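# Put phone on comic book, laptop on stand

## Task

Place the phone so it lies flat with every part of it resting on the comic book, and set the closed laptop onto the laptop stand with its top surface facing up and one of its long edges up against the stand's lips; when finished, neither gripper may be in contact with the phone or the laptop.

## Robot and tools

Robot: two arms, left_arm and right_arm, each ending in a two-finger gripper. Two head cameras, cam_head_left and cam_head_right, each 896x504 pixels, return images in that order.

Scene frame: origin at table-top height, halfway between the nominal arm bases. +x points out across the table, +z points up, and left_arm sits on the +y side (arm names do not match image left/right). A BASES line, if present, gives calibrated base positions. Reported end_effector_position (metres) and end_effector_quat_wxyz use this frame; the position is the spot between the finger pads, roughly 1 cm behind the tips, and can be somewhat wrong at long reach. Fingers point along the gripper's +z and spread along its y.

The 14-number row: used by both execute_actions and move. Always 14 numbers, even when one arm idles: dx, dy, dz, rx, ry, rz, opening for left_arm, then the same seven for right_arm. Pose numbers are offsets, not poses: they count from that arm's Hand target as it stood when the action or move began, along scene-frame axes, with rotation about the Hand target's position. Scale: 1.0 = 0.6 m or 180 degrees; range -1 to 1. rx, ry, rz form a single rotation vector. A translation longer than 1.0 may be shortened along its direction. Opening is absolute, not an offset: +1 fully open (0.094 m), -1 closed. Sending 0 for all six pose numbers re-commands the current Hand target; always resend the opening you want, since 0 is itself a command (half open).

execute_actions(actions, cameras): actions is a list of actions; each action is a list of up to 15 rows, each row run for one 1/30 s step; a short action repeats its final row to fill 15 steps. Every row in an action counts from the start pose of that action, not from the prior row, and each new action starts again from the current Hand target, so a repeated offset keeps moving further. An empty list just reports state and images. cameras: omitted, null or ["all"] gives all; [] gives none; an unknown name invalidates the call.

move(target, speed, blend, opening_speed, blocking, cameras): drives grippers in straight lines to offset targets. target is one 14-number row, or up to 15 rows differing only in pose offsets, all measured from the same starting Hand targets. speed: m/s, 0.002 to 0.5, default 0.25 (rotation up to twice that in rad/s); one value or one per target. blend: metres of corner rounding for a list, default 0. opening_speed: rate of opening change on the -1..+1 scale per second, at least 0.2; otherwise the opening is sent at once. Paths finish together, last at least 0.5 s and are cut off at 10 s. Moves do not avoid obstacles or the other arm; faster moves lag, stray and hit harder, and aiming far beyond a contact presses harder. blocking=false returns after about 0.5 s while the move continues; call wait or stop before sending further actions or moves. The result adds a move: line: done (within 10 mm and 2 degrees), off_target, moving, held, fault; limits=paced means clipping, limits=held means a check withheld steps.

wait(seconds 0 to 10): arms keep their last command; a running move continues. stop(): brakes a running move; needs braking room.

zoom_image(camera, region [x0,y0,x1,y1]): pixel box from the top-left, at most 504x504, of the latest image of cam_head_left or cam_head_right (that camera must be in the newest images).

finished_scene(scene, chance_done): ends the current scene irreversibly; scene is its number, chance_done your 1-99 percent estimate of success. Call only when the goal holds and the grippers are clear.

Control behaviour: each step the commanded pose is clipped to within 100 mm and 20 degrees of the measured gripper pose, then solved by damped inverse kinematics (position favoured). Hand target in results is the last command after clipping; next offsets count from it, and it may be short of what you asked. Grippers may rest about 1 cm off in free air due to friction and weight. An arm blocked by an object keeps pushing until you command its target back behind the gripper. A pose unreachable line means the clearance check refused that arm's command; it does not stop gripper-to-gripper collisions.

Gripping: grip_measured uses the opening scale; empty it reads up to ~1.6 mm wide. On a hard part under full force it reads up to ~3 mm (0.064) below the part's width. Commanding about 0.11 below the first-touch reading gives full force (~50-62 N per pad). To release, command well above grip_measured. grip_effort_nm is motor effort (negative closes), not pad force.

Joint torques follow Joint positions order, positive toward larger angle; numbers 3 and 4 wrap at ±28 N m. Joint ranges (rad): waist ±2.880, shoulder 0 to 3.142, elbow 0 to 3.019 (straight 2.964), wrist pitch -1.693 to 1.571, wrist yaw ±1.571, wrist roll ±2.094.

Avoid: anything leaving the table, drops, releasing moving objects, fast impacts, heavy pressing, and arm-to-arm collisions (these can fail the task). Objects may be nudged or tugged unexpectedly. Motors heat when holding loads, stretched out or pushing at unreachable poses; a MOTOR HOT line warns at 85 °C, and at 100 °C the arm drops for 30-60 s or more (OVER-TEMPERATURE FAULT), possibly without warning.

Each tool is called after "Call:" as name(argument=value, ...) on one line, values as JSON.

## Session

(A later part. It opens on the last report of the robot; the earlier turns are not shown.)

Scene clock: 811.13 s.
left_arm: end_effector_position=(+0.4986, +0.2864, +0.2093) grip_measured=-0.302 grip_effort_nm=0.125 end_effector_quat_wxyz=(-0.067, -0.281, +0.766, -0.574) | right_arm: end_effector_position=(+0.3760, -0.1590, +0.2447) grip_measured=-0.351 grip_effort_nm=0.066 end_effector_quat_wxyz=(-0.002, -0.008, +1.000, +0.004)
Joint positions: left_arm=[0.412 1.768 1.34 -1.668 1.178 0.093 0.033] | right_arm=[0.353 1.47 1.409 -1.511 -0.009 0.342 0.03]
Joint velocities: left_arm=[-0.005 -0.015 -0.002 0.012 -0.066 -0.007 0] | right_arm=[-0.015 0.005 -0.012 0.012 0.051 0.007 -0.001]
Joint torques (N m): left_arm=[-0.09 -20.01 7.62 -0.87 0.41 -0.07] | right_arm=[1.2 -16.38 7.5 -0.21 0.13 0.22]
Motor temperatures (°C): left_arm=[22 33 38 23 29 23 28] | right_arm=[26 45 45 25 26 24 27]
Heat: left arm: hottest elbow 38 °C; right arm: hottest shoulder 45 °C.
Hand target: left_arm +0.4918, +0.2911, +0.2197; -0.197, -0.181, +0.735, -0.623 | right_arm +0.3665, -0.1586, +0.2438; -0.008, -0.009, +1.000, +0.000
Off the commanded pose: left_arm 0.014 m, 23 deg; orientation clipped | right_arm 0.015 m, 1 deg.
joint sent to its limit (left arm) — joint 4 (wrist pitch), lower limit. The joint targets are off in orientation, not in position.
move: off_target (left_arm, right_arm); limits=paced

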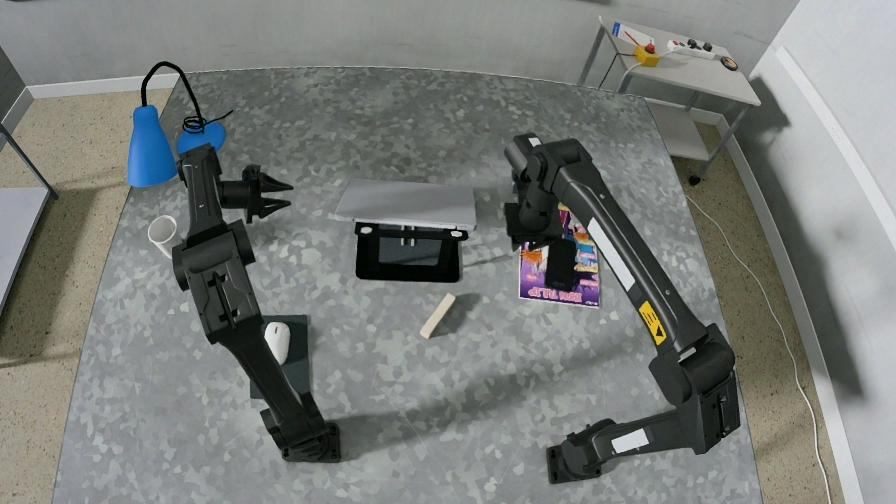

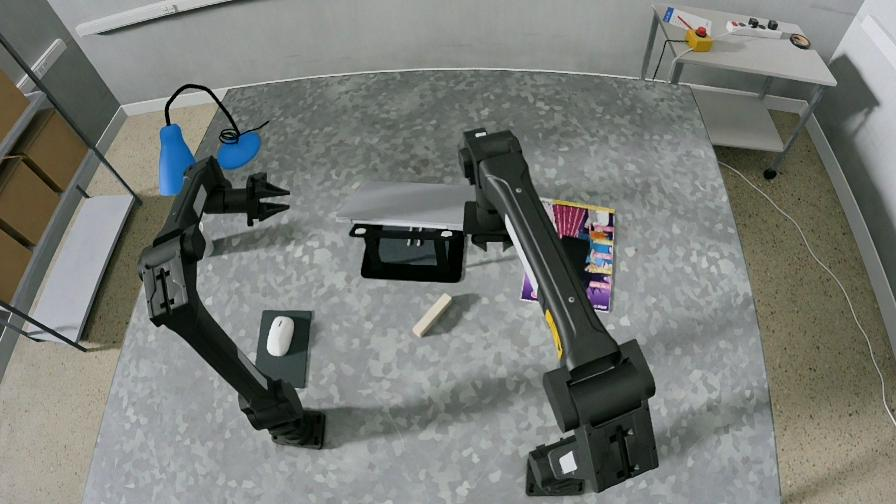

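Call:
move(target=[[0, 0, 0, 0, 0, 0, -0.3, 0.06, 0.12, 0, 0, 0, 0, -0.95],[0, 0, 0, 0, 0, 0, -0.3, 0.06, 0.16, -0.19, 0, 0, 0, -0.95]], speed=0.15, blend=0.03)

Call:
zoom_image(camera="cam_head_left", region=[330, 150, 530, 280])

Call:
zoom_image(camera="cam_head_right", region=[330, 150, 530, 280])

Scene clock: 817.00 s.
left_arm: end_effector_position=(+0.4986, +0.2864, +0.2093) grip_measured=-0.302 grip_effort_nm=0.125 end_effector_quat_wxyz=(-0.067, -0.281, +0.766, -0.574) | right_arm: end_effector_position=(+0.4050, -0.0701, +0.1431) grip_measured=-0.949 grip_effort_nm=-0.085 end_effector_quat_wxyz=(+0.001, -0.007, +1.000, +0.005)
Joint positions: left_arm=[0.412 1.768 1.34 -1.668 1.178 0.093 0.033] | right_arm=[0.501 1.676 1.382 -1.27 -0.009 0.492 0.002]
Joint velocities: left_arm=[-0.015 -0.005 0.002 -0.012 -0.081 -0.051 -0.001] | right_arm=[-0.015 -0.015 -0.002 0.017 0.095 0.022 0]
Joint torques (N m): left_arm=[-0.73 -18.96 7.5 -0.83 0.4 -0.04] | right_arm=[1.32 -16.38 7.58 0.54 0.04 0.21]
Motor temperatures (°C): left_arm=[22 33 38 23 29 23 28] | right_arm=[26 44 45 25 26 24 27]
Heat: left arm: hottest elbow 38 °C; right arm: hottest elbow 45 °C.
Hand target: left_arm +0.4918, +0.2911, +0.2197; -0.197, -0.181, +0.735, -0.623 | right_arm +0.4024, -0.0647, +0.1281; -0.009, -0.009, +1.000, +0.000
Off the commanded pose: left_arm 0.013 m, 20 deg | right_arm 0.015 m, 1 deg.
joint sent to its limit (left arm) — joint 4 (wrist pitch), lower limit. The joint targets are off in orientation, not in position.
move: off_target (left_arm, right_arm)

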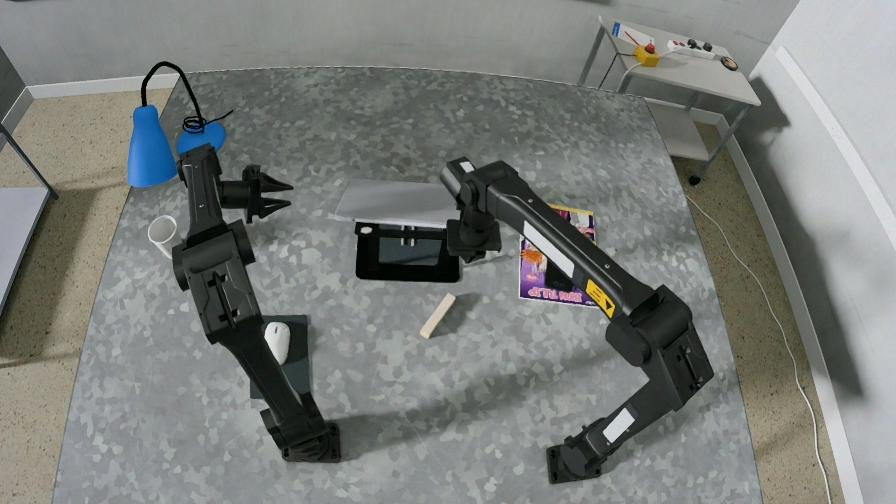

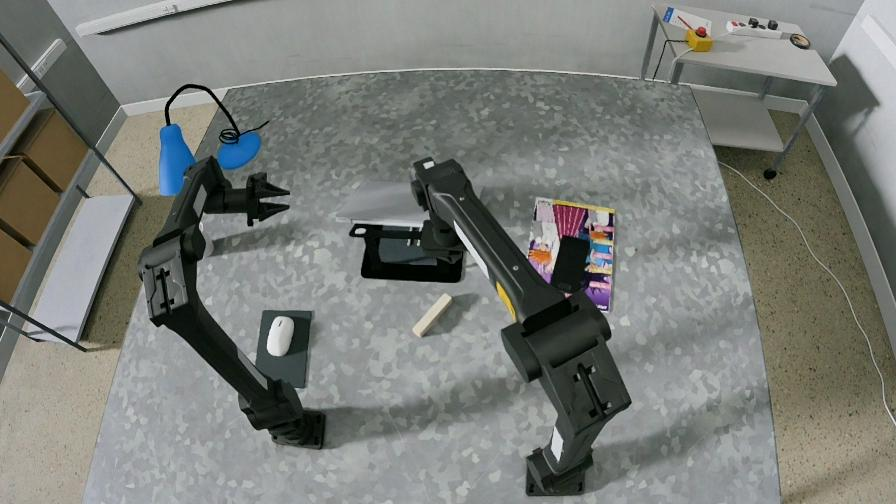

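Scaled by 2.520.

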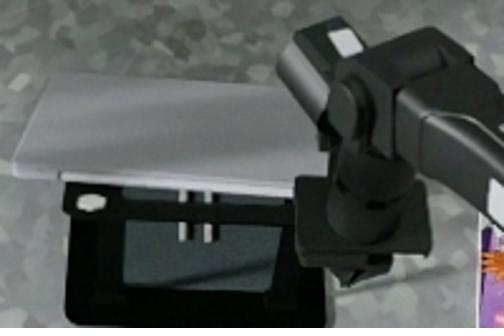

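Scaled by 2.520.

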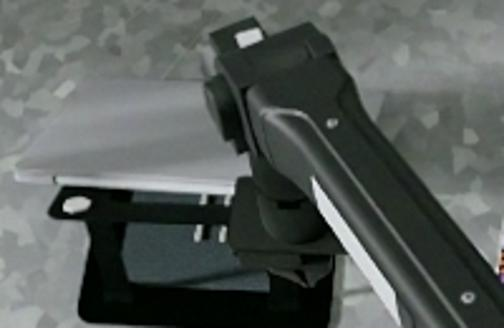

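Call:
move(target=[[0, 0, 0, 0, 0, 0, -0.3, 0.0, 0.04, -0.01, 0, 0, 0, -0.95],[0, 0, 0, 0, 0, 0, -0.3, 0.08, 0.04, -0.02, 0, 0, 0, -0.95]], speed=0.06)

Call:
zoom_image(camera="cam_head_left", region=[330, 150, 530, 280])

Call:
zoom_image(camera="cam_head_right", region=[330, 150, 530, 280])

Scene clock: 823.47 s.
left_arm: end_effector_position=(+0.4986, +0.2864, +0.2093) grip_measured=-0.302 grip_effort_nm=0.120 end_effector_quat_wxyz=(-0.067, -0.281, +0.766, -0.574) | right_arm: end_effector_position=(+0.4211, -0.0462, +0.1161) grip_measured=-0.949 grip_effort_nm=-0.076 end_effector_quat_wxyz=(-0.022, -0.011, +1.000, -0.005)
Joint positions: left_arm=[0.412 1.768 1.34 -1.668 1.178 0.093 0.033] | right_arm=[0.525 1.792 1.463 -1.284 -0.013 0.507 0.002]
Joint velocities: left_arm=[0.005 -0.005 -0.002 0.002 -0.007 0.007 0] | right_arm=[0.005 -0.005 -0.007 -0.002 -0.037 -0.022 0]
Joint torques (N m): left_arm=[-0.26 -18.43 7.65 -0.9 0.4 -0.04] | right_arm=[-0.73 -16.32 13.19 0.35 0.19 0.05]
Motor temperatures (°C): left_arm=[22 32 38 23 29 23 28] | right_arm=[26 44 45 25 26 24 27]
Heat: left arm: hottest elbow 38 °C; right arm: hottest elbow 45 °C.
Hand target: left_arm +0.4918, +0.2911, +0.2197; -0.197, -0.181, +0.735, -0.623 | right_arm +0.4507, -0.0415, +0.1154; -0.009, -0.009, +1.000, +0.000
Off the commanded pose: left_arm 0.013 m, 20 deg | right_arm 0.030 m, 2 deg.
joint sent to its limit (left arm) — joint 4 (wrist pitch), lower limit. The joint targets are off in orientation, not in position.
move: off_target (left_arm, right_arm)

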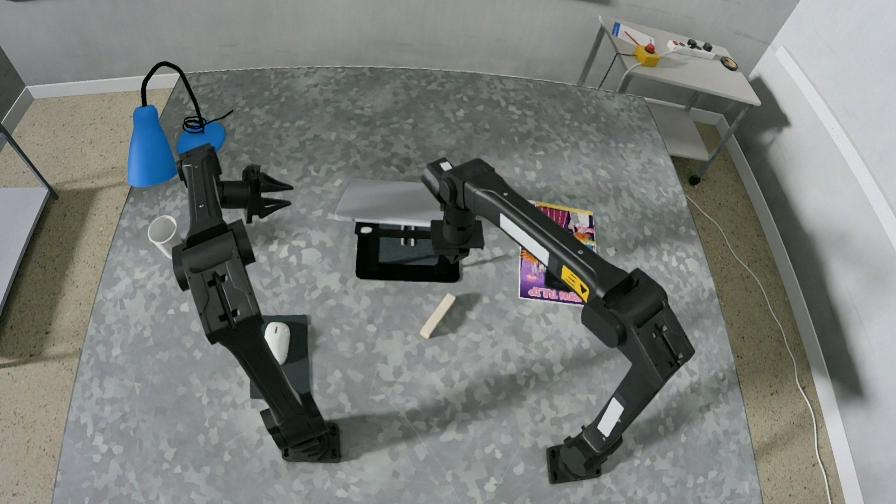

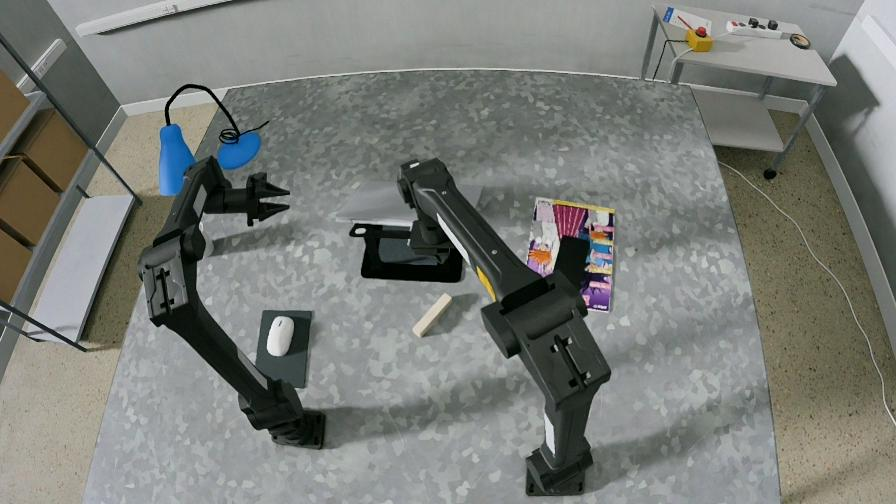

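Scaled by 2.520.

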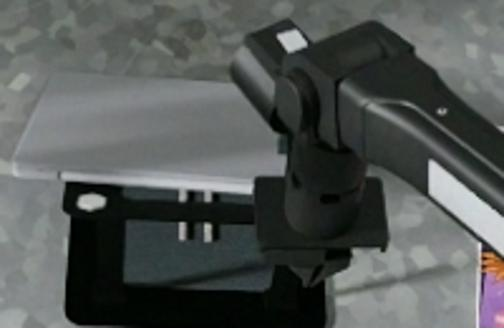

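Scaled by 2.520.

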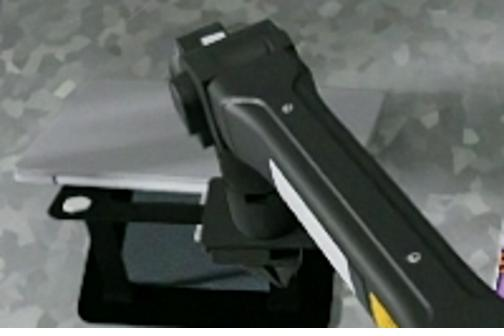

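Call:
move(target=[[0, 0, 0, 0, 0, 0, -0.3, -0.02, 0.0, 0.035, 0, 0, 0, -0.95],[0, 0, 0, 0, 0, 0, -0.3, 0.07, 0.0, 0.03, 0, 0, 0, -0.95]], speed=0.06)

Call:
zoom_image(camera="cam_head_left", region=[330, 150, 530, 280])

Call:
zoom_image(camera="cam_head_right", region=[330, 150, 530, 280])

Scene clock: 828.13 s.
left_arm: end_effector_position=(+0.4986, +0.2864, +0.2093) grip_measured=-0.302 grip_effort_nm=0.120 end_effector_quat_wxyz=(-0.067, -0.281, +0.766, -0.574) | right_arm: end_effector_position=(+0.4517, -0.0458, +0.1374) grip_measured=-0.949 grip_effort_nm=-0.066 end_effector_quat_wxyz=(-0.033, -0.018, +0.999, -0.007)
Joint positions: left_arm=[0.412 1.768 1.34 -1.668 1.178 0.093 0.033] | right_arm=[0.495 1.858 1.616 -1.394 -0.019 0.464 0.002]
Joint velocities: left_arm=[-0.015 -0.005 0.007 0.012 -0.007 0.022 0] | right_arm=[0.005 0.005 -0.007 0.002 -0.037 0.066 0]
Joint torques (N m): left_arm=[-0.38 -18.84 7.46 -0.87 0.33 -0.01] | right_arm=[-1.2 -16.67 14.23 0.87 0.41 0.14]
Motor temperatures (°C): left_arm=[22 32 38 23 29 23 28] | right_arm=[26 44 45 25 26 24 27]
Heat: left arm: hottest elbow 38 °C; right arm: hottest elbow 45 °C.
Hand target: left_arm +0.4918, +0.2911, +0.2197; -0.197, -0.181, +0.735, -0.623 | right_arm +0.4929, -0.0418, +0.1335; -0.009, -0.009, +1.000, +0.000
Off the commanded pose: left_arm 0.013 m, 20 deg | right_arm 0.041 m, 3 deg.
joint sent to its limit (left arm) — joint 4 (wrist pitch), lower limit. The joint targets are off in orientation, not in position.
move: off_target (left_arm, right_arm)

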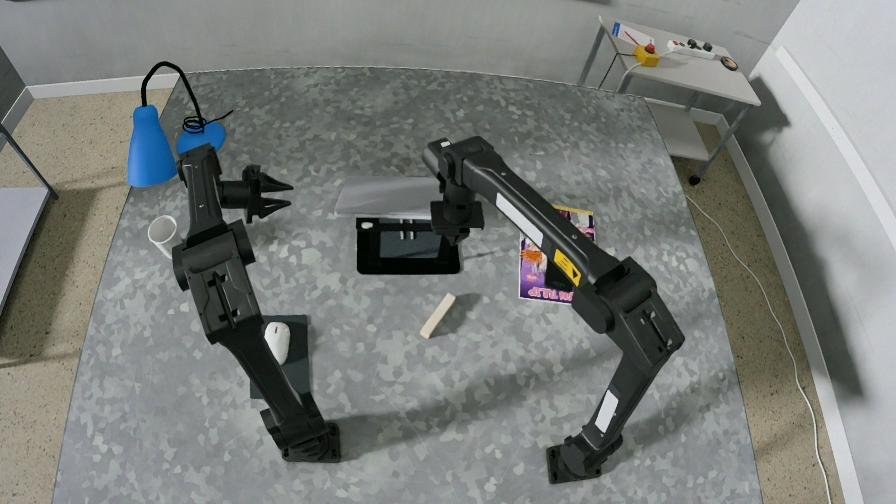

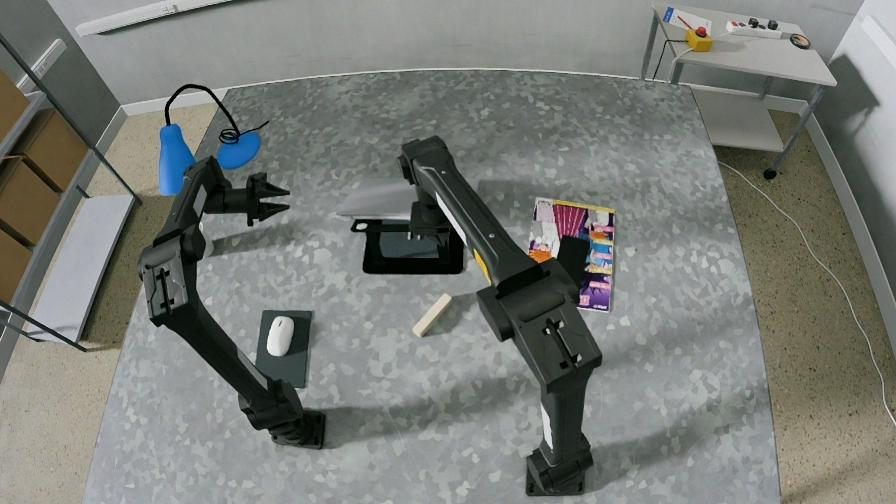

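Scaled by 2.520.

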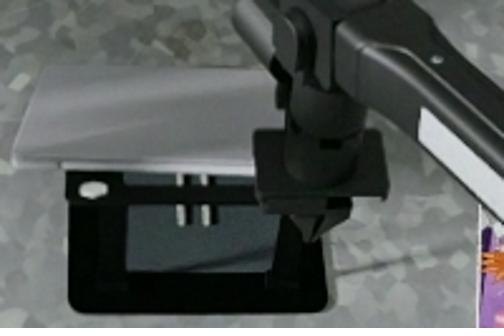

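Scaled by 2.520.

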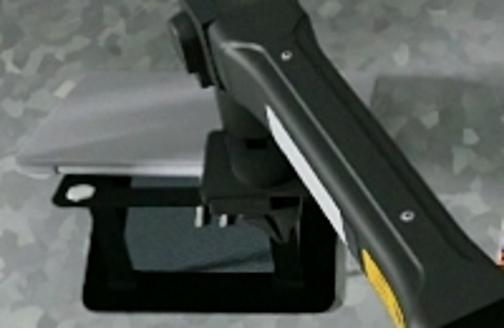

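Call:
move(target=[0,0,0,0,0,0,-0.3,-0.18,0,0,0,0,0,-0.95], speed=0.1)

Call:
move(target=[-0.1,0.05,0.1,0,0,0,-0.3,-0.1,-0.3,0.2,0,0,0,-0.95], speed=0.2)

Scene clock: 842.60 s.
left_arm: end_effector_position=(+0.4986, +0.2864, +0.2093) grip_measured=-0.302 grip_effort_nm=0.125 end_effector_quat_wxyz=(-0.067, -0.281, +0.766, -0.574) | right_arm: end_effector_position=(+0.3895, -0.0429, +0.1329) grip_measured=-0.949 grip_effort_nm=-0.071 end_effector_quat_wxyz=(-0.014, -0.008, +1.000, -0.002)
Joint positions: left_arm=[0.412 1.768 1.34 -1.668 1.178 0.093 0.033] | right_arm=[0.563 1.705 1.391 -1.282 -0.012 0.553 0.002]
Joint velocities: left_arm=[-0.015 -0.005 -0.012 -0.012 -0.051 -0.022 0] | right_arm=[-0.015 0.005 -0.007 0.002 -0.051 -0.037 0]
Joint torques (N m): left_arm=[-0.97 -19.96 7.62 -0.92 0.41 -0.07] | right_arm=[1.26 -20.07 7.12 0.46 0.11 0.22]
Motor temperatures (°C): left_arm=[22 32 37 23 29 23 28] | right_arm=[26 43 49 25 26 23 27]
Heat: left arm: hottest elbow 37 °C; right arm: hottest elbow 49 °C.
Hand target: left_arm +0.4918, +0.2911, +0.2197; -0.197, -0.181, +0.735, -0.623 | right_arm +0.3845, -0.0404, +0.1337; -0.010, -0.009, +1.000, +0.000
Off the commanded pose: left_arm 0.013 m, 20 deg | right_arm 0.005 m, 1 deg.
joint sent to its limit (left arm) — joint 4 (wrist pitch), lower limit. The joint targets are off in orientation, not in position.
move: off_target (left_arm)

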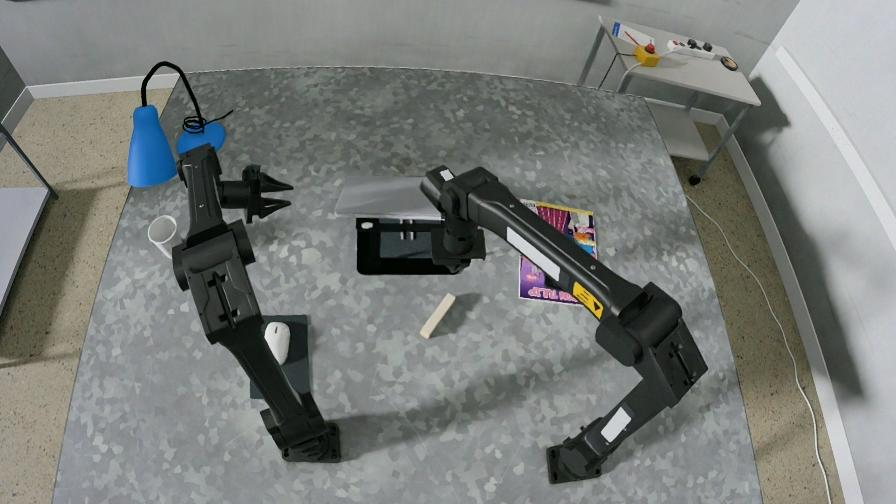

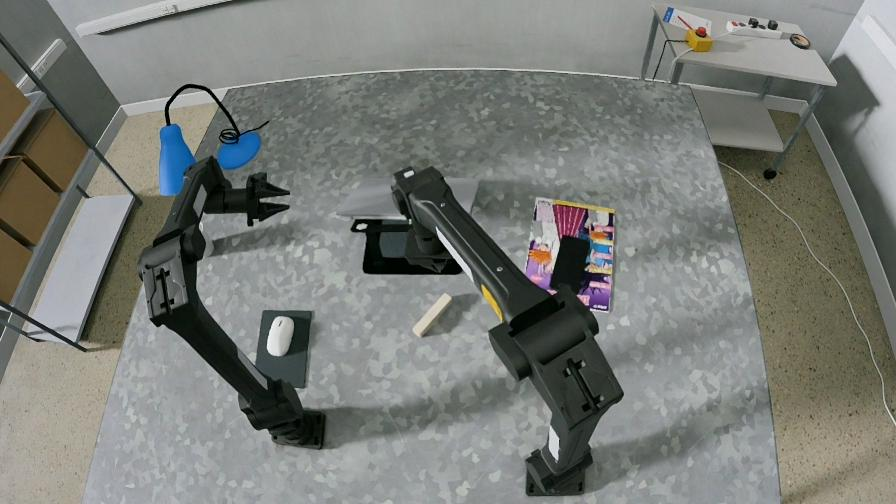

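Scene clock: 844.63 s.
left_arm: end_effector_position=(+0.4386, +0.3190, +0.2733) grip_measured=-0.302 grip_effort_nm=0.120 end_effector_quat_wxyz=(+0.004, -0.327, +0.765, -0.556) | right_arm: end_effector_position=(+0.3276, -0.2134, +0.2584) grip_measured=-0.949 grip_effort_nm=-0.066 end_effector_quat_wxyz=(-0.001, -0.009, +1.000, +0.002)
Joint positions: left_arm=[0.548 1.514 1.236 -1.67 1.147 0.014 0.033] | right_arm=[0.263 1.304 1.279 -1.546 -0.005 0.249 0.002]
Joint velocities: left_arm=[-0.005 -0.005 0.002 -0.002 -0.007 -0.081 -0.001] | right_arm=[-0.015 0.005 -0.002 0.002 0.051 -0.037 0.001]
Joint torques (N m): left_arm=[0.15 -14.86 8.54 -0.68 0.48 -0.04] | right_arm=[-0.21 -12.45 8.38 -0.18 0.06 0.07]
Motor temperatures (°C): left_arm=[22 31 38 23 29 23 28] | right_arm=[26 43 49 25 26 23 27]
Heat: left arm: hottest elbow 38 °C; right arm: hottest elbow 49 °C.
Hand target: left_arm +0.4317, +0.3217, +0.2789; -0.132, -0.231, +0.750, -0.606 | right_arm +0.3239, -0.2184, +0.2568; -0.008, -0.009, +1.000, +0.001
Off the commanded pose: left_arm 0.010 m, 30 deg; orientation clipped | right_arm 0.009 m, 1 deg.
joint sent to its limit (left arm) — joint 4 (wrist pitch), lower limit. The joint targets are off in orientation, not in position.
move: off_target (left_arm); limits=paced

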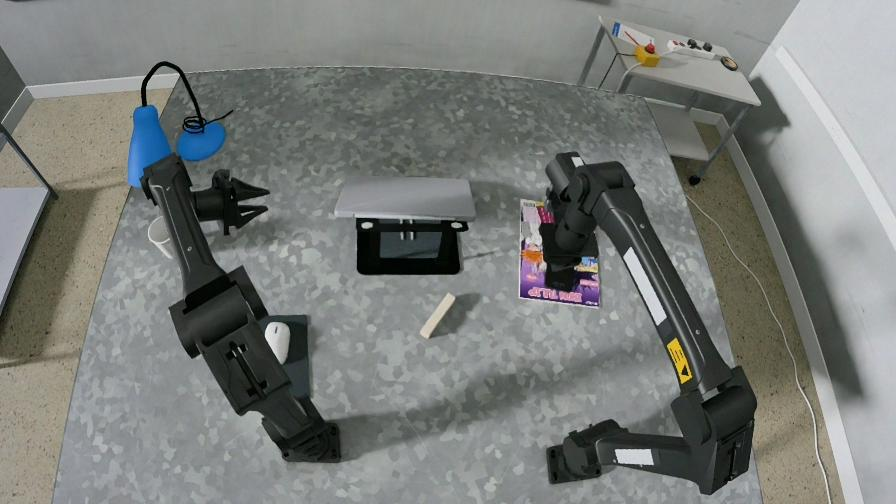

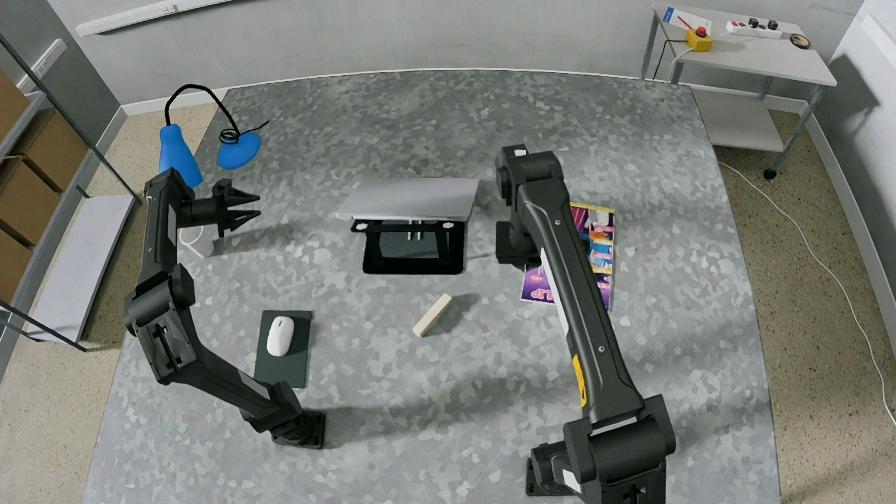

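Call:
zoom_image(camera="cam_head_left", region=[320, 160, 490, 280])

Call:
zoom_image(camera="cam_head_right", region=[325, 160, 495, 280])

Scaled by 2.965.

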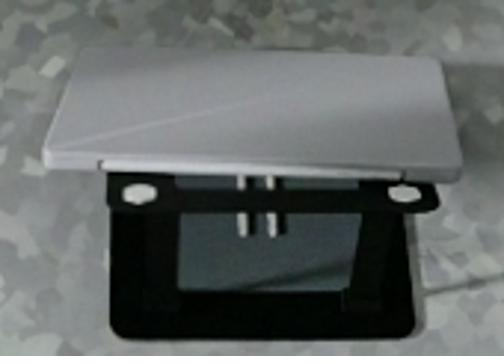

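Scaled by 2.965.

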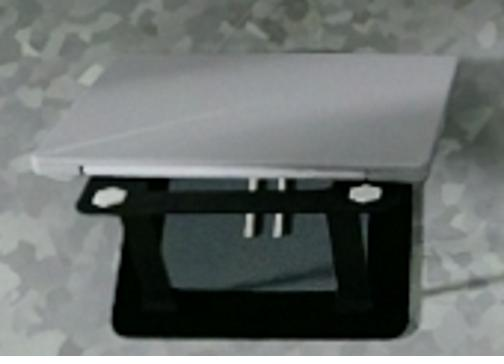

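Call:
move(target=[0,0,0.03,0.421,-0.092,-0.161,-0.95,0,0,0,0,0,0,-0.95], speed=0.4)

Scene clock: 860.67 s.
left_arm: end_effector_position=(+0.4176, +0.3233, +0.2666) grip_measured=-0.948 grip_effort_nm=-0.081 end_effector_quat_wxyz=(-0.039, -0.015, +0.999, -0.009) | right_arm: end_effector_position=(+0.3275, -0.2135, +0.2584) grip_measured=-0.949 grip_effort_nm=-0.071 end_effector_quat_wxyz=(-0.001, -0.010, +1.000, +0.002)
Joint positions: left_arm=[0.18 1.417 1.408 -1.642 0.002 0.179 0.002] | right_arm=[0.263 1.304 1.279 -1.547 -0.005 0.248 0.002]
Joint velocities: left_arm=[0.005 -0.005 0.012 0.012 0.007 0.022 -0.001] | right_arm=[0.005 -0.005 0.002 -0.007 -0.022 -0.007 -0.001]
Joint torques (N m): left_arm=[-2.32 -14.04 15.57 0.66 -0.16 0.12] | right_arm=[-0.21 -12.51 8.25 -0.2 0.05 0.08]
Motor temperatures (°C): left_arm=[22 31 38 23 29 23 28] | right_arm=[26 42 48 25 26 23 26]
Heat: left arm: hottest elbow 38 °C; right arm: hottest elbow 48 °C.
Hand target: left_arm +0.4335, +0.3232, +0.2984; +0.007, -0.005, +1.000, +0.002 | right_arm +0.3238, -0.2184, +0.2568; -0.008, -0.009, +1.000, +0.001
Off the commanded pose: left_arm 0.033 m, 5 deg | right_arm 0.006 m, 1 deg.
move: off_target (left_arm)

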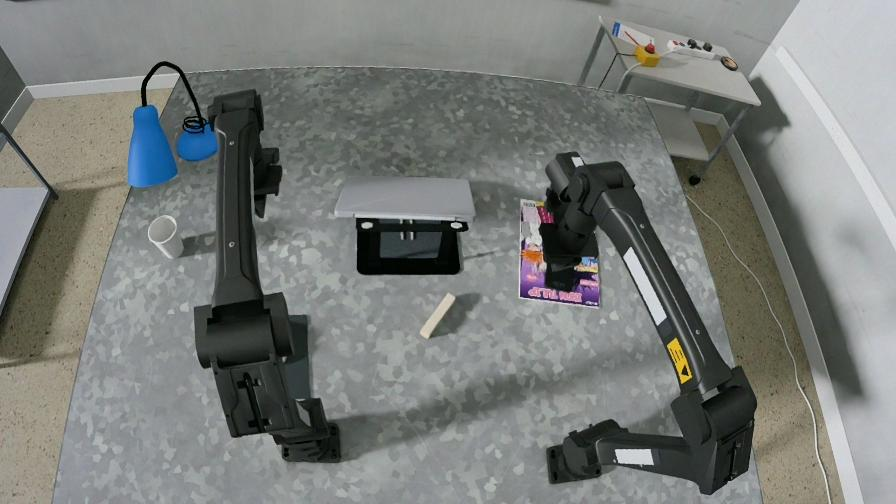

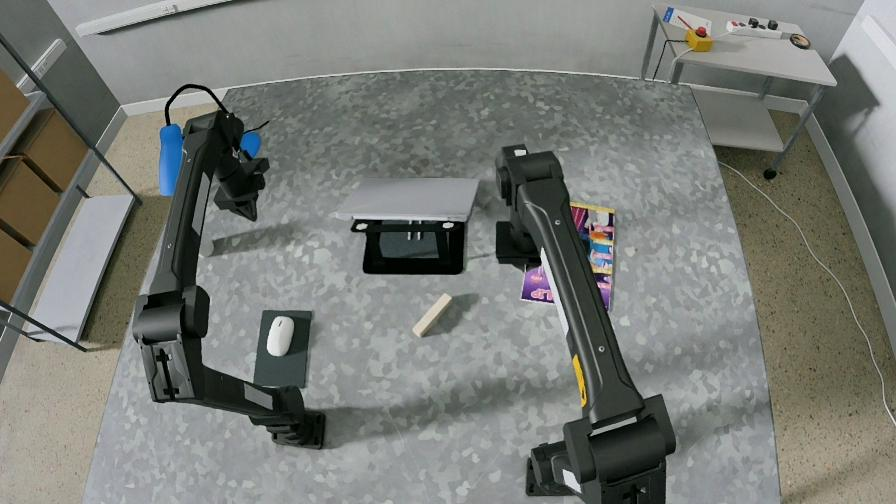

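Call:
move(target=[[0.165,-0.105,-0.15,0,0,0,-0.95,0,0,0,0,0,0,-0.95],[0.165,-0.105,-0.31,0,0,0,-0.95,0,0,0,0,0,0,-0.95]], speed=0.2)

Scene clock: 866.00 s.
left_arm: end_effector_position=(+0.5281, +0.2616, +0.1134) grip_measured=-0.948 grip_effort_nm=-0.076 end_effector_quat_wxyz=(+0.003, -0.006, +1.000, +0.000) | right_arm: end_effector_position=(+0.3275, -0.2135, +0.2584) grip_measured=-0.949 grip_effort_nm=-0.071 end_effector_quat_wxyz=(-0.001, -0.010, +1.000, +0.002)
Joint positions: left_arm=[0.011 1.7 1.33 -1.194 0.001 0.029 0.002] | right_arm=[0.263 1.304 1.279 -1.547 -0.005 0.248 0.002]
Joint velocities: left_arm=[-0.015 -0.005 -0.007 -0.007 -0.037 0.037 0] | right_arm=[0.015 -0.015 0.007 -0.012 -0.022 0.022 0.001]
Joint torques (N m): left_arm=[-2.32 -17.55 9.09 0.65 -0.13 -0.06] | right_arm=[-0.15 -12.45 8.21 -0.18 0.05 0.08]
Motor temperatures (°C): left_arm=[22 31 39 23 29 23 28] | right_arm=[26 41 48 25 25 23 26]
Heat: left arm: hottest elbow 39 °C; right arm: hottest elbow 48 °C.
Hand target: left_arm +0.5301, +0.2569, +0.1128; +0.008, -0.005, +1.000, +0.001 | right_arm +0.3238, -0.2184, +0.2568; -0.008, -0.009, +1.000, +0.001
Off the commanded pose: left_arm 0.005 m, 0 deg | right_arm 0.006 m, 1 deg.
move: done

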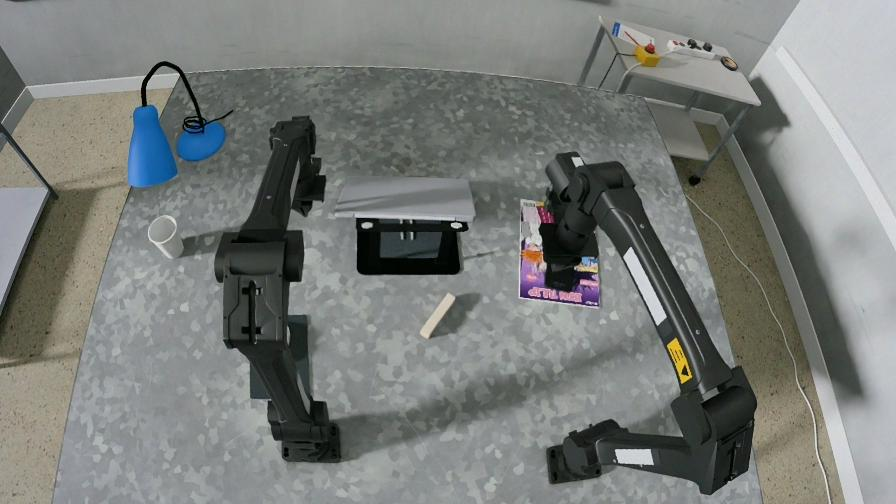

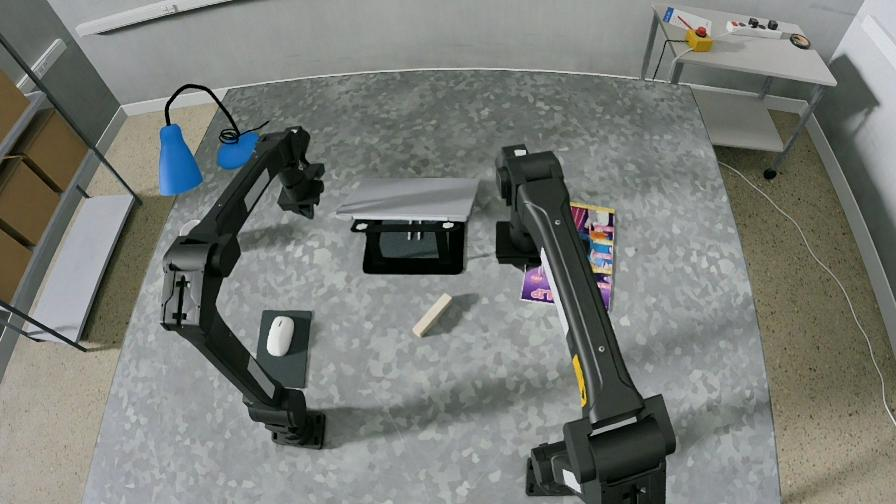

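Call:
zoom_image(camera="cam_head_right", region=[270, 140, 440, 260])

Scaled by 2.965.

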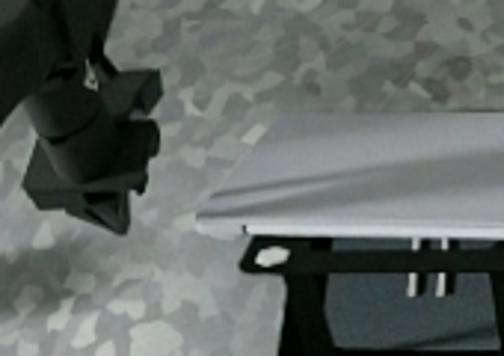

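Call:
move(target=[[0.045,0,-0.015,0,0,0,-0.95,0,0,0,0,0,0,-0.95],[0.045,-0.06,-0.015,0,0,0,-0.95,0,0,0,0,0,0,-0.95]], speed=0.08)

Call:
zoom_image(camera="cam_head_left", region=[310, 150, 480, 270])

Scene clock: 872.07 s.
left_arm: end_effector_position=(+0.5271, +0.2248, +0.0831) grip_measured=-0.948 grip_effort_nm=-0.076 end_effector_quat_wxyz=(-0.027, -0.004, +1.000, +0.001) | right_arm: end_effector_position=(+0.3275, -0.2135, +0.2584) grip_measured=-0.949 grip_effort_nm=-0.066 end_effector_quat_wxyz=(-0.001, -0.010, +1.000, +0.002)
Joint positions: left_arm=[-0.063 1.765 1.332 -1.192 0.001 -0.042 0.002] | right_arm=[0.263 1.304 1.279 -1.547 -0.005 0.248 0.002]
Joint velocities: left_arm=[-0.005 -0.015 -0.002 0.007 -0.022 -0.022 -0.001] | right_arm=[-0.024 -0.005 -0.012 -0.017 0.022 -0.051 0.001]
Joint torques (N m): left_arm=[-1.61 -17.2 15.28 0.47 -0.12 -0.04] | right_arm=[-0.21 -12.51 8.23 -0.18 0.06 0.08]
Motor temperatures (°C): left_arm=[22 31 39 23 29 23 28] | right_arm=[26 41 48 25 25 23 26]
Heat: left arm: hottest elbow 39 °C; right arm: hottest elbow 48 °C.
Hand target: left_arm +0.5567, +0.2204, +0.1039; +0.008, -0.005, +1.000, +0.001 | right_arm +0.3238, -0.2184, +0.2568; -0.008, -0.009, +1.000, +0.001
Off the commanded pose: left_arm 0.037 m, 4 deg | right_arm 0.006 m, 1 deg.
move: off_target (left_arm)

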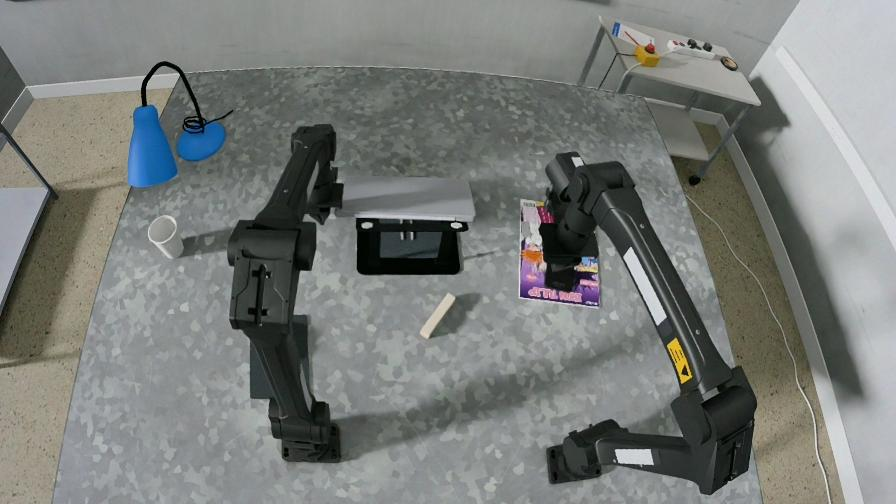

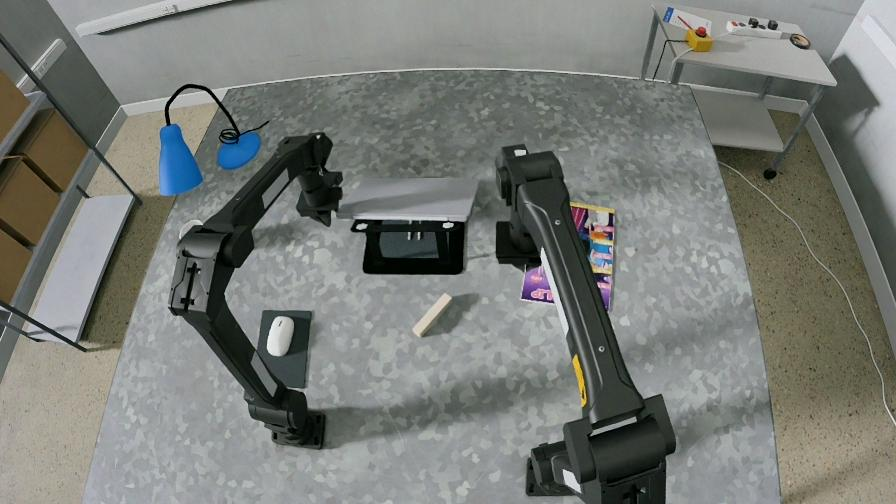

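Scaled by 2.965.

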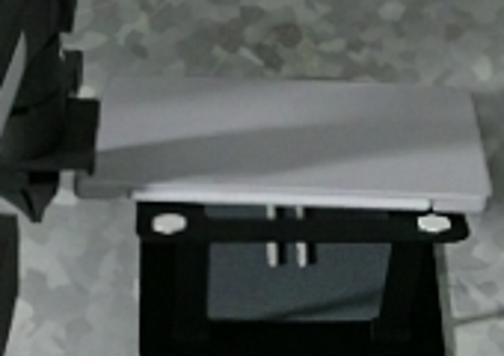

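Call:
move(target=[0.0333,0.02,0.05,0,0,0,-0.95,0,0,0,0,0,0,-0.95], speed=0.08)

Call:
zoom_image(camera="cam_head_right", region=[280, 150, 450, 270])

Scene clock: 876.63 s.
left_arm: end_effector_position=(+0.5545, +0.2248, +0.1159) grip_measured=-0.948 grip_effort_nm=-0.081 end_effector_quat_wxyz=(-0.014, -0.003, +1.000, +0.001) | right_arm: end_effector_position=(+0.3275, -0.2135, +0.2584) grip_measured=-0.949 grip_effort_nm=-0.066 end_effector_quat_wxyz=(-0.001, -0.010, +1.000, +0.002)
Joint positions: left_arm=[-0.062 1.783 1.45 -1.266 0 -0.039 0.002] | right_arm=[0.263 1.304 1.279 -1.547 -0.005 0.248 0.002]
Joint velocities: left_arm=[0.005 -0.005 -0.007 0.002 -0.007 -0.007 0] | right_arm=[-0.005 0.005 0.002 -0.002 0.022 0.037 0]
Joint torques (N m): left_arm=[-0.44 -17.26 15.23 -0.03 -0.16 0.09] | right_arm=[-0.15 -12.51 8.24 -0.17 0.06 0.09]
Motor temperatures (°C): left_arm=[22 31 39 23 29 23 28] | right_arm=[26 41 48 25 25 23 26]
Heat: left arm: hottest elbow 39 °C; right arm: hottest elbow 48 °C.
Hand target: left_arm +0.5772, +0.2323, +0.1337; +0.008, -0.005, +1.000, +0.001 | right_arm +0.3238, -0.2184, +0.2568; -0.008, -0.009, +1.000, +0.001
Off the commanded pose: left_arm 0.030 m, 3 deg | right_arm 0.006 m, 1 deg.
move: off_target (left_arm)

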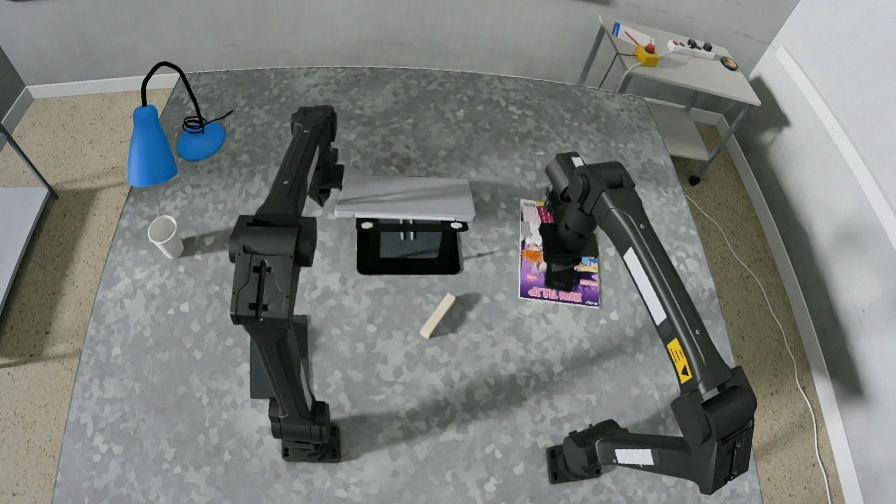

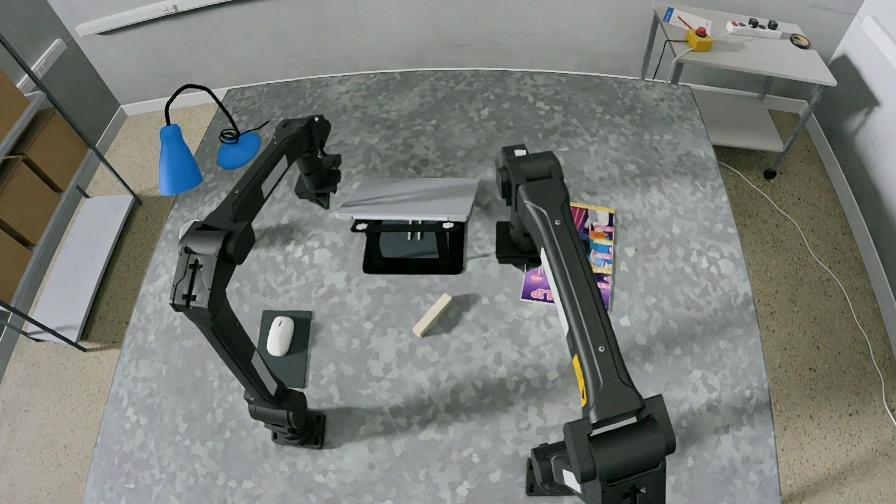

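Scaled by 2.965.

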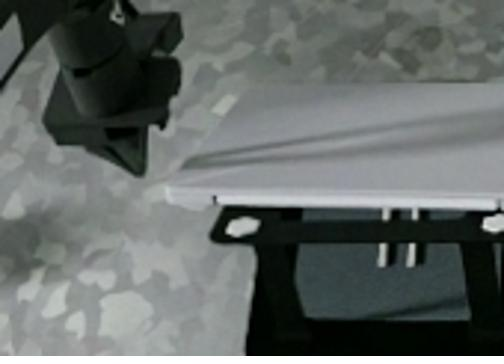

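Call:
move(target=[0,-0.1167,0,0,0,0,-0.95,0,0,0,0,0,0,-0.95], speed=0.05)

Call:
zoom_image(camera="cam_head_left", region=[310, 160, 480, 280])

Call:
zoom_image(camera="cam_head_right", region=[310, 160, 480, 280])

Scene clock: 881.93 s.
left_arm: end_effector_position=(+0.5540, +0.1938, +0.1176) grip_measured=-0.949 grip_effort_nm=-0.042 end_effector_quat_wxyz=(-0.014, -0.022, +1.000, +0.012) | right_arm: end_effector_position=(+0.3275, -0.2135, +0.2584) grip_measured=-0.949 grip_effort_nm=-0.071 end_effector_quat_wxyz=(-0.001, -0.010, +1.000, +0.002)
Joint positions: left_arm=[-0.127 1.787 1.461 -1.275 -0.02 -0.142 0.002] | right_arm=[0.263 1.304 1.279 -1.547 -0.005 0.248 0.002]
Joint velocities: left_arm=[-0.015 -0.005 0.002 -0.022 -0.007 -0.081 0] | right_arm=[-0.005 -0.005 0.002 -0.002 0.139 0.022 0]
Joint torques (N m): left_arm=[-5.19 -17.03 15.66 0.1 0.57 -0.19] | right_arm=[-0.26 -12.45 8.24 -0.17 0.05 0.09]
Motor temperatures (°C): left_arm=[22 31 40 23 29 23 28] | right_arm=[26 40 48 25 25 23 26]
Heat: left arm: hottest elbow 40 °C; right arm: hottest elbow 48 °C.
Hand target: left_arm +0.5764, +0.1622, +0.1342; +0.009, -0.005, +1.000, +0.001 | right_arm +0.3238, -0.2184, +0.2568; -0.008, -0.009, +1.000, +0.001
Off the commanded pose: left_arm 0.042 m, 3 deg | right_arm 0.006 m, 1 deg.
move: off_target (left_arm)

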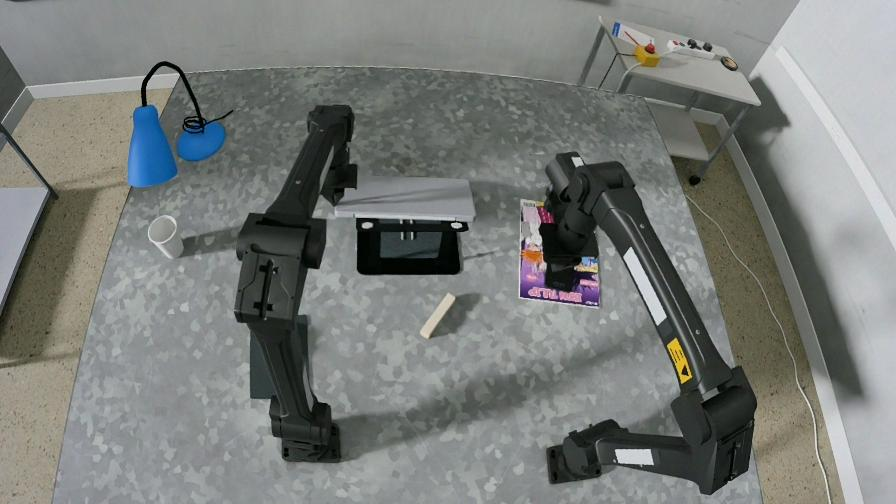

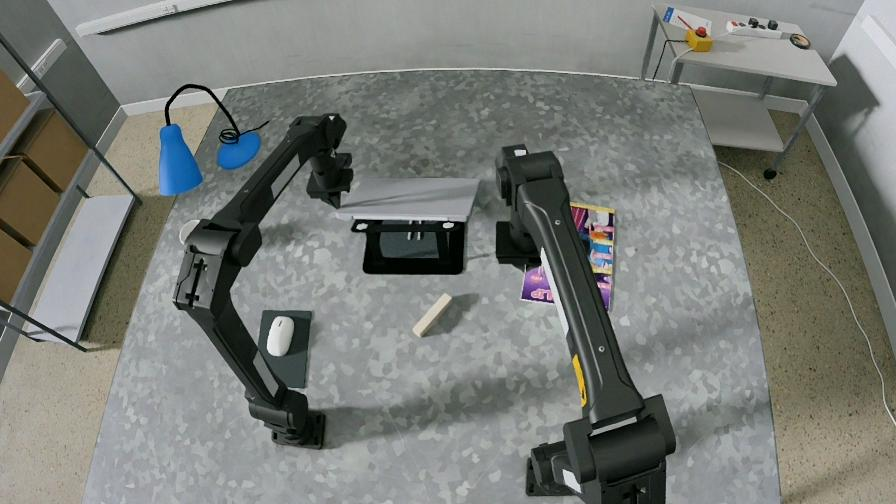

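Scaled by 2.965.

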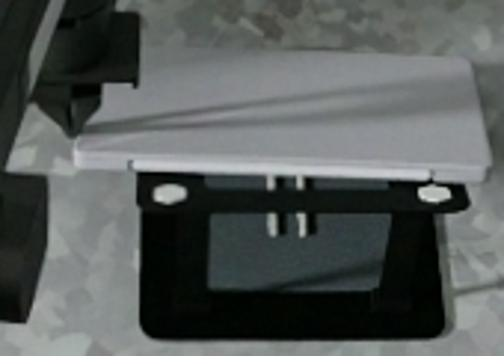

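Scaled by 2.965.

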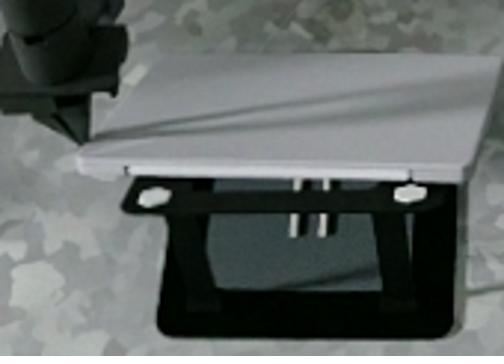

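Call:
move(target=[0,-0.04,0,0,0,0,-0.95,0,0,0,0,0,0,-0.95], speed=0.04, cameras=["cam_head_left"])

Call:
zoom_image(camera="cam_head_left", region=[310, 160, 480, 280])

Scene clock: 885.13 s.
left_arm: end_effector_position=(+0.5532, +0.1810, +0.1178) grip_measured=-0.949 grip_effort_nm=-0.002 end_effector_quat_wxyz=(-0.016, -0.027, +0.999, +0.021) | right_arm: end_effector_position=(+0.3275, -0.2135, +0.2584) grip_measured=-0.949 grip_effort_nm=-0.071 end_effector_quat_wxyz=(-0.001, -0.010, +1.000, +0.002)
Joint positions: left_arm=[-0.157 1.792 1.468 -1.284 -0.036 -0.183 0.002] | right_arm=[0.263 1.304 1.279 -1.547 -0.005 0.248 0.002]
Joint velocities: left_arm=[-0.015 -0.015 -0.002 0.007 0.037 -0.037 -0.001] | right_arm=[0.015 0.005 -0.002 -0.012 -0.007 -0.037 -0.002]
Joint torques (N m): left_arm=[-6.36 -16.09 16.53 0.21 1.24 -0.15] | right_arm=[-0.21 -12.45 8.21 -0.17 0.06 0.09]
Motor temperatures (°C): left_arm=[22 30 41 23 29 23 28] | right_arm=[26 40 48 25 25 23 26]
Heat: left arm: hottest elbow 41 °C; right arm: hottest elbow 48 °C.
Hand target: left_arm +0.5762, +0.1381, +0.1342; +0.009, -0.005, +1.000, +0.001 | right_arm +0.3238, -0.2184, +0.2568; -0.008, -0.009, +1.000, +0.001
Off the commanded pose: left_arm 0.051 m, 4 deg | right_arm 0.006 m, 1 deg.
move: off_target (left_arm)
Images, in order (width x height): cam_head_left 896x504.

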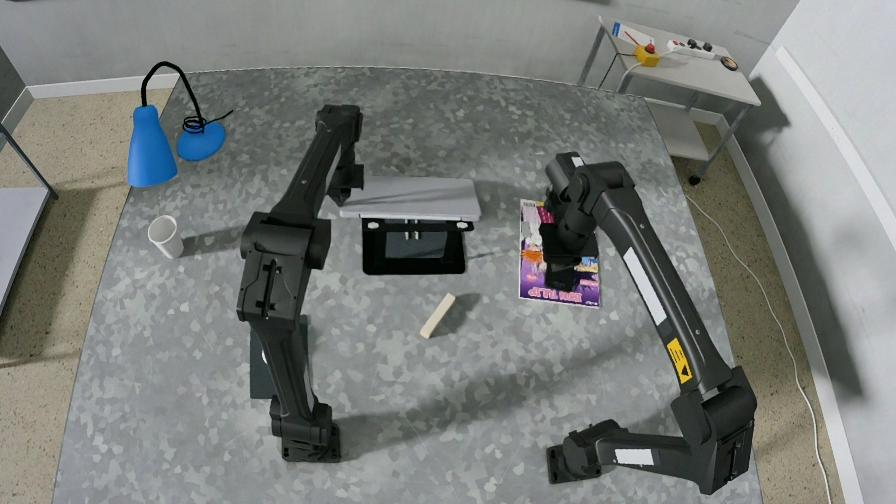

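Scaled by 2.965.

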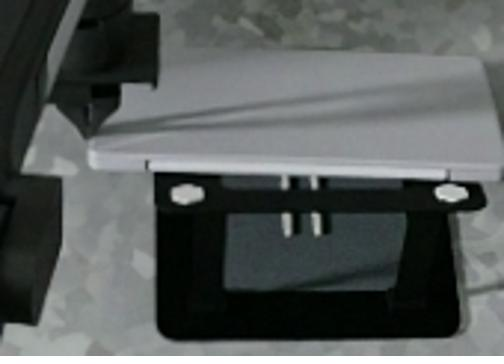

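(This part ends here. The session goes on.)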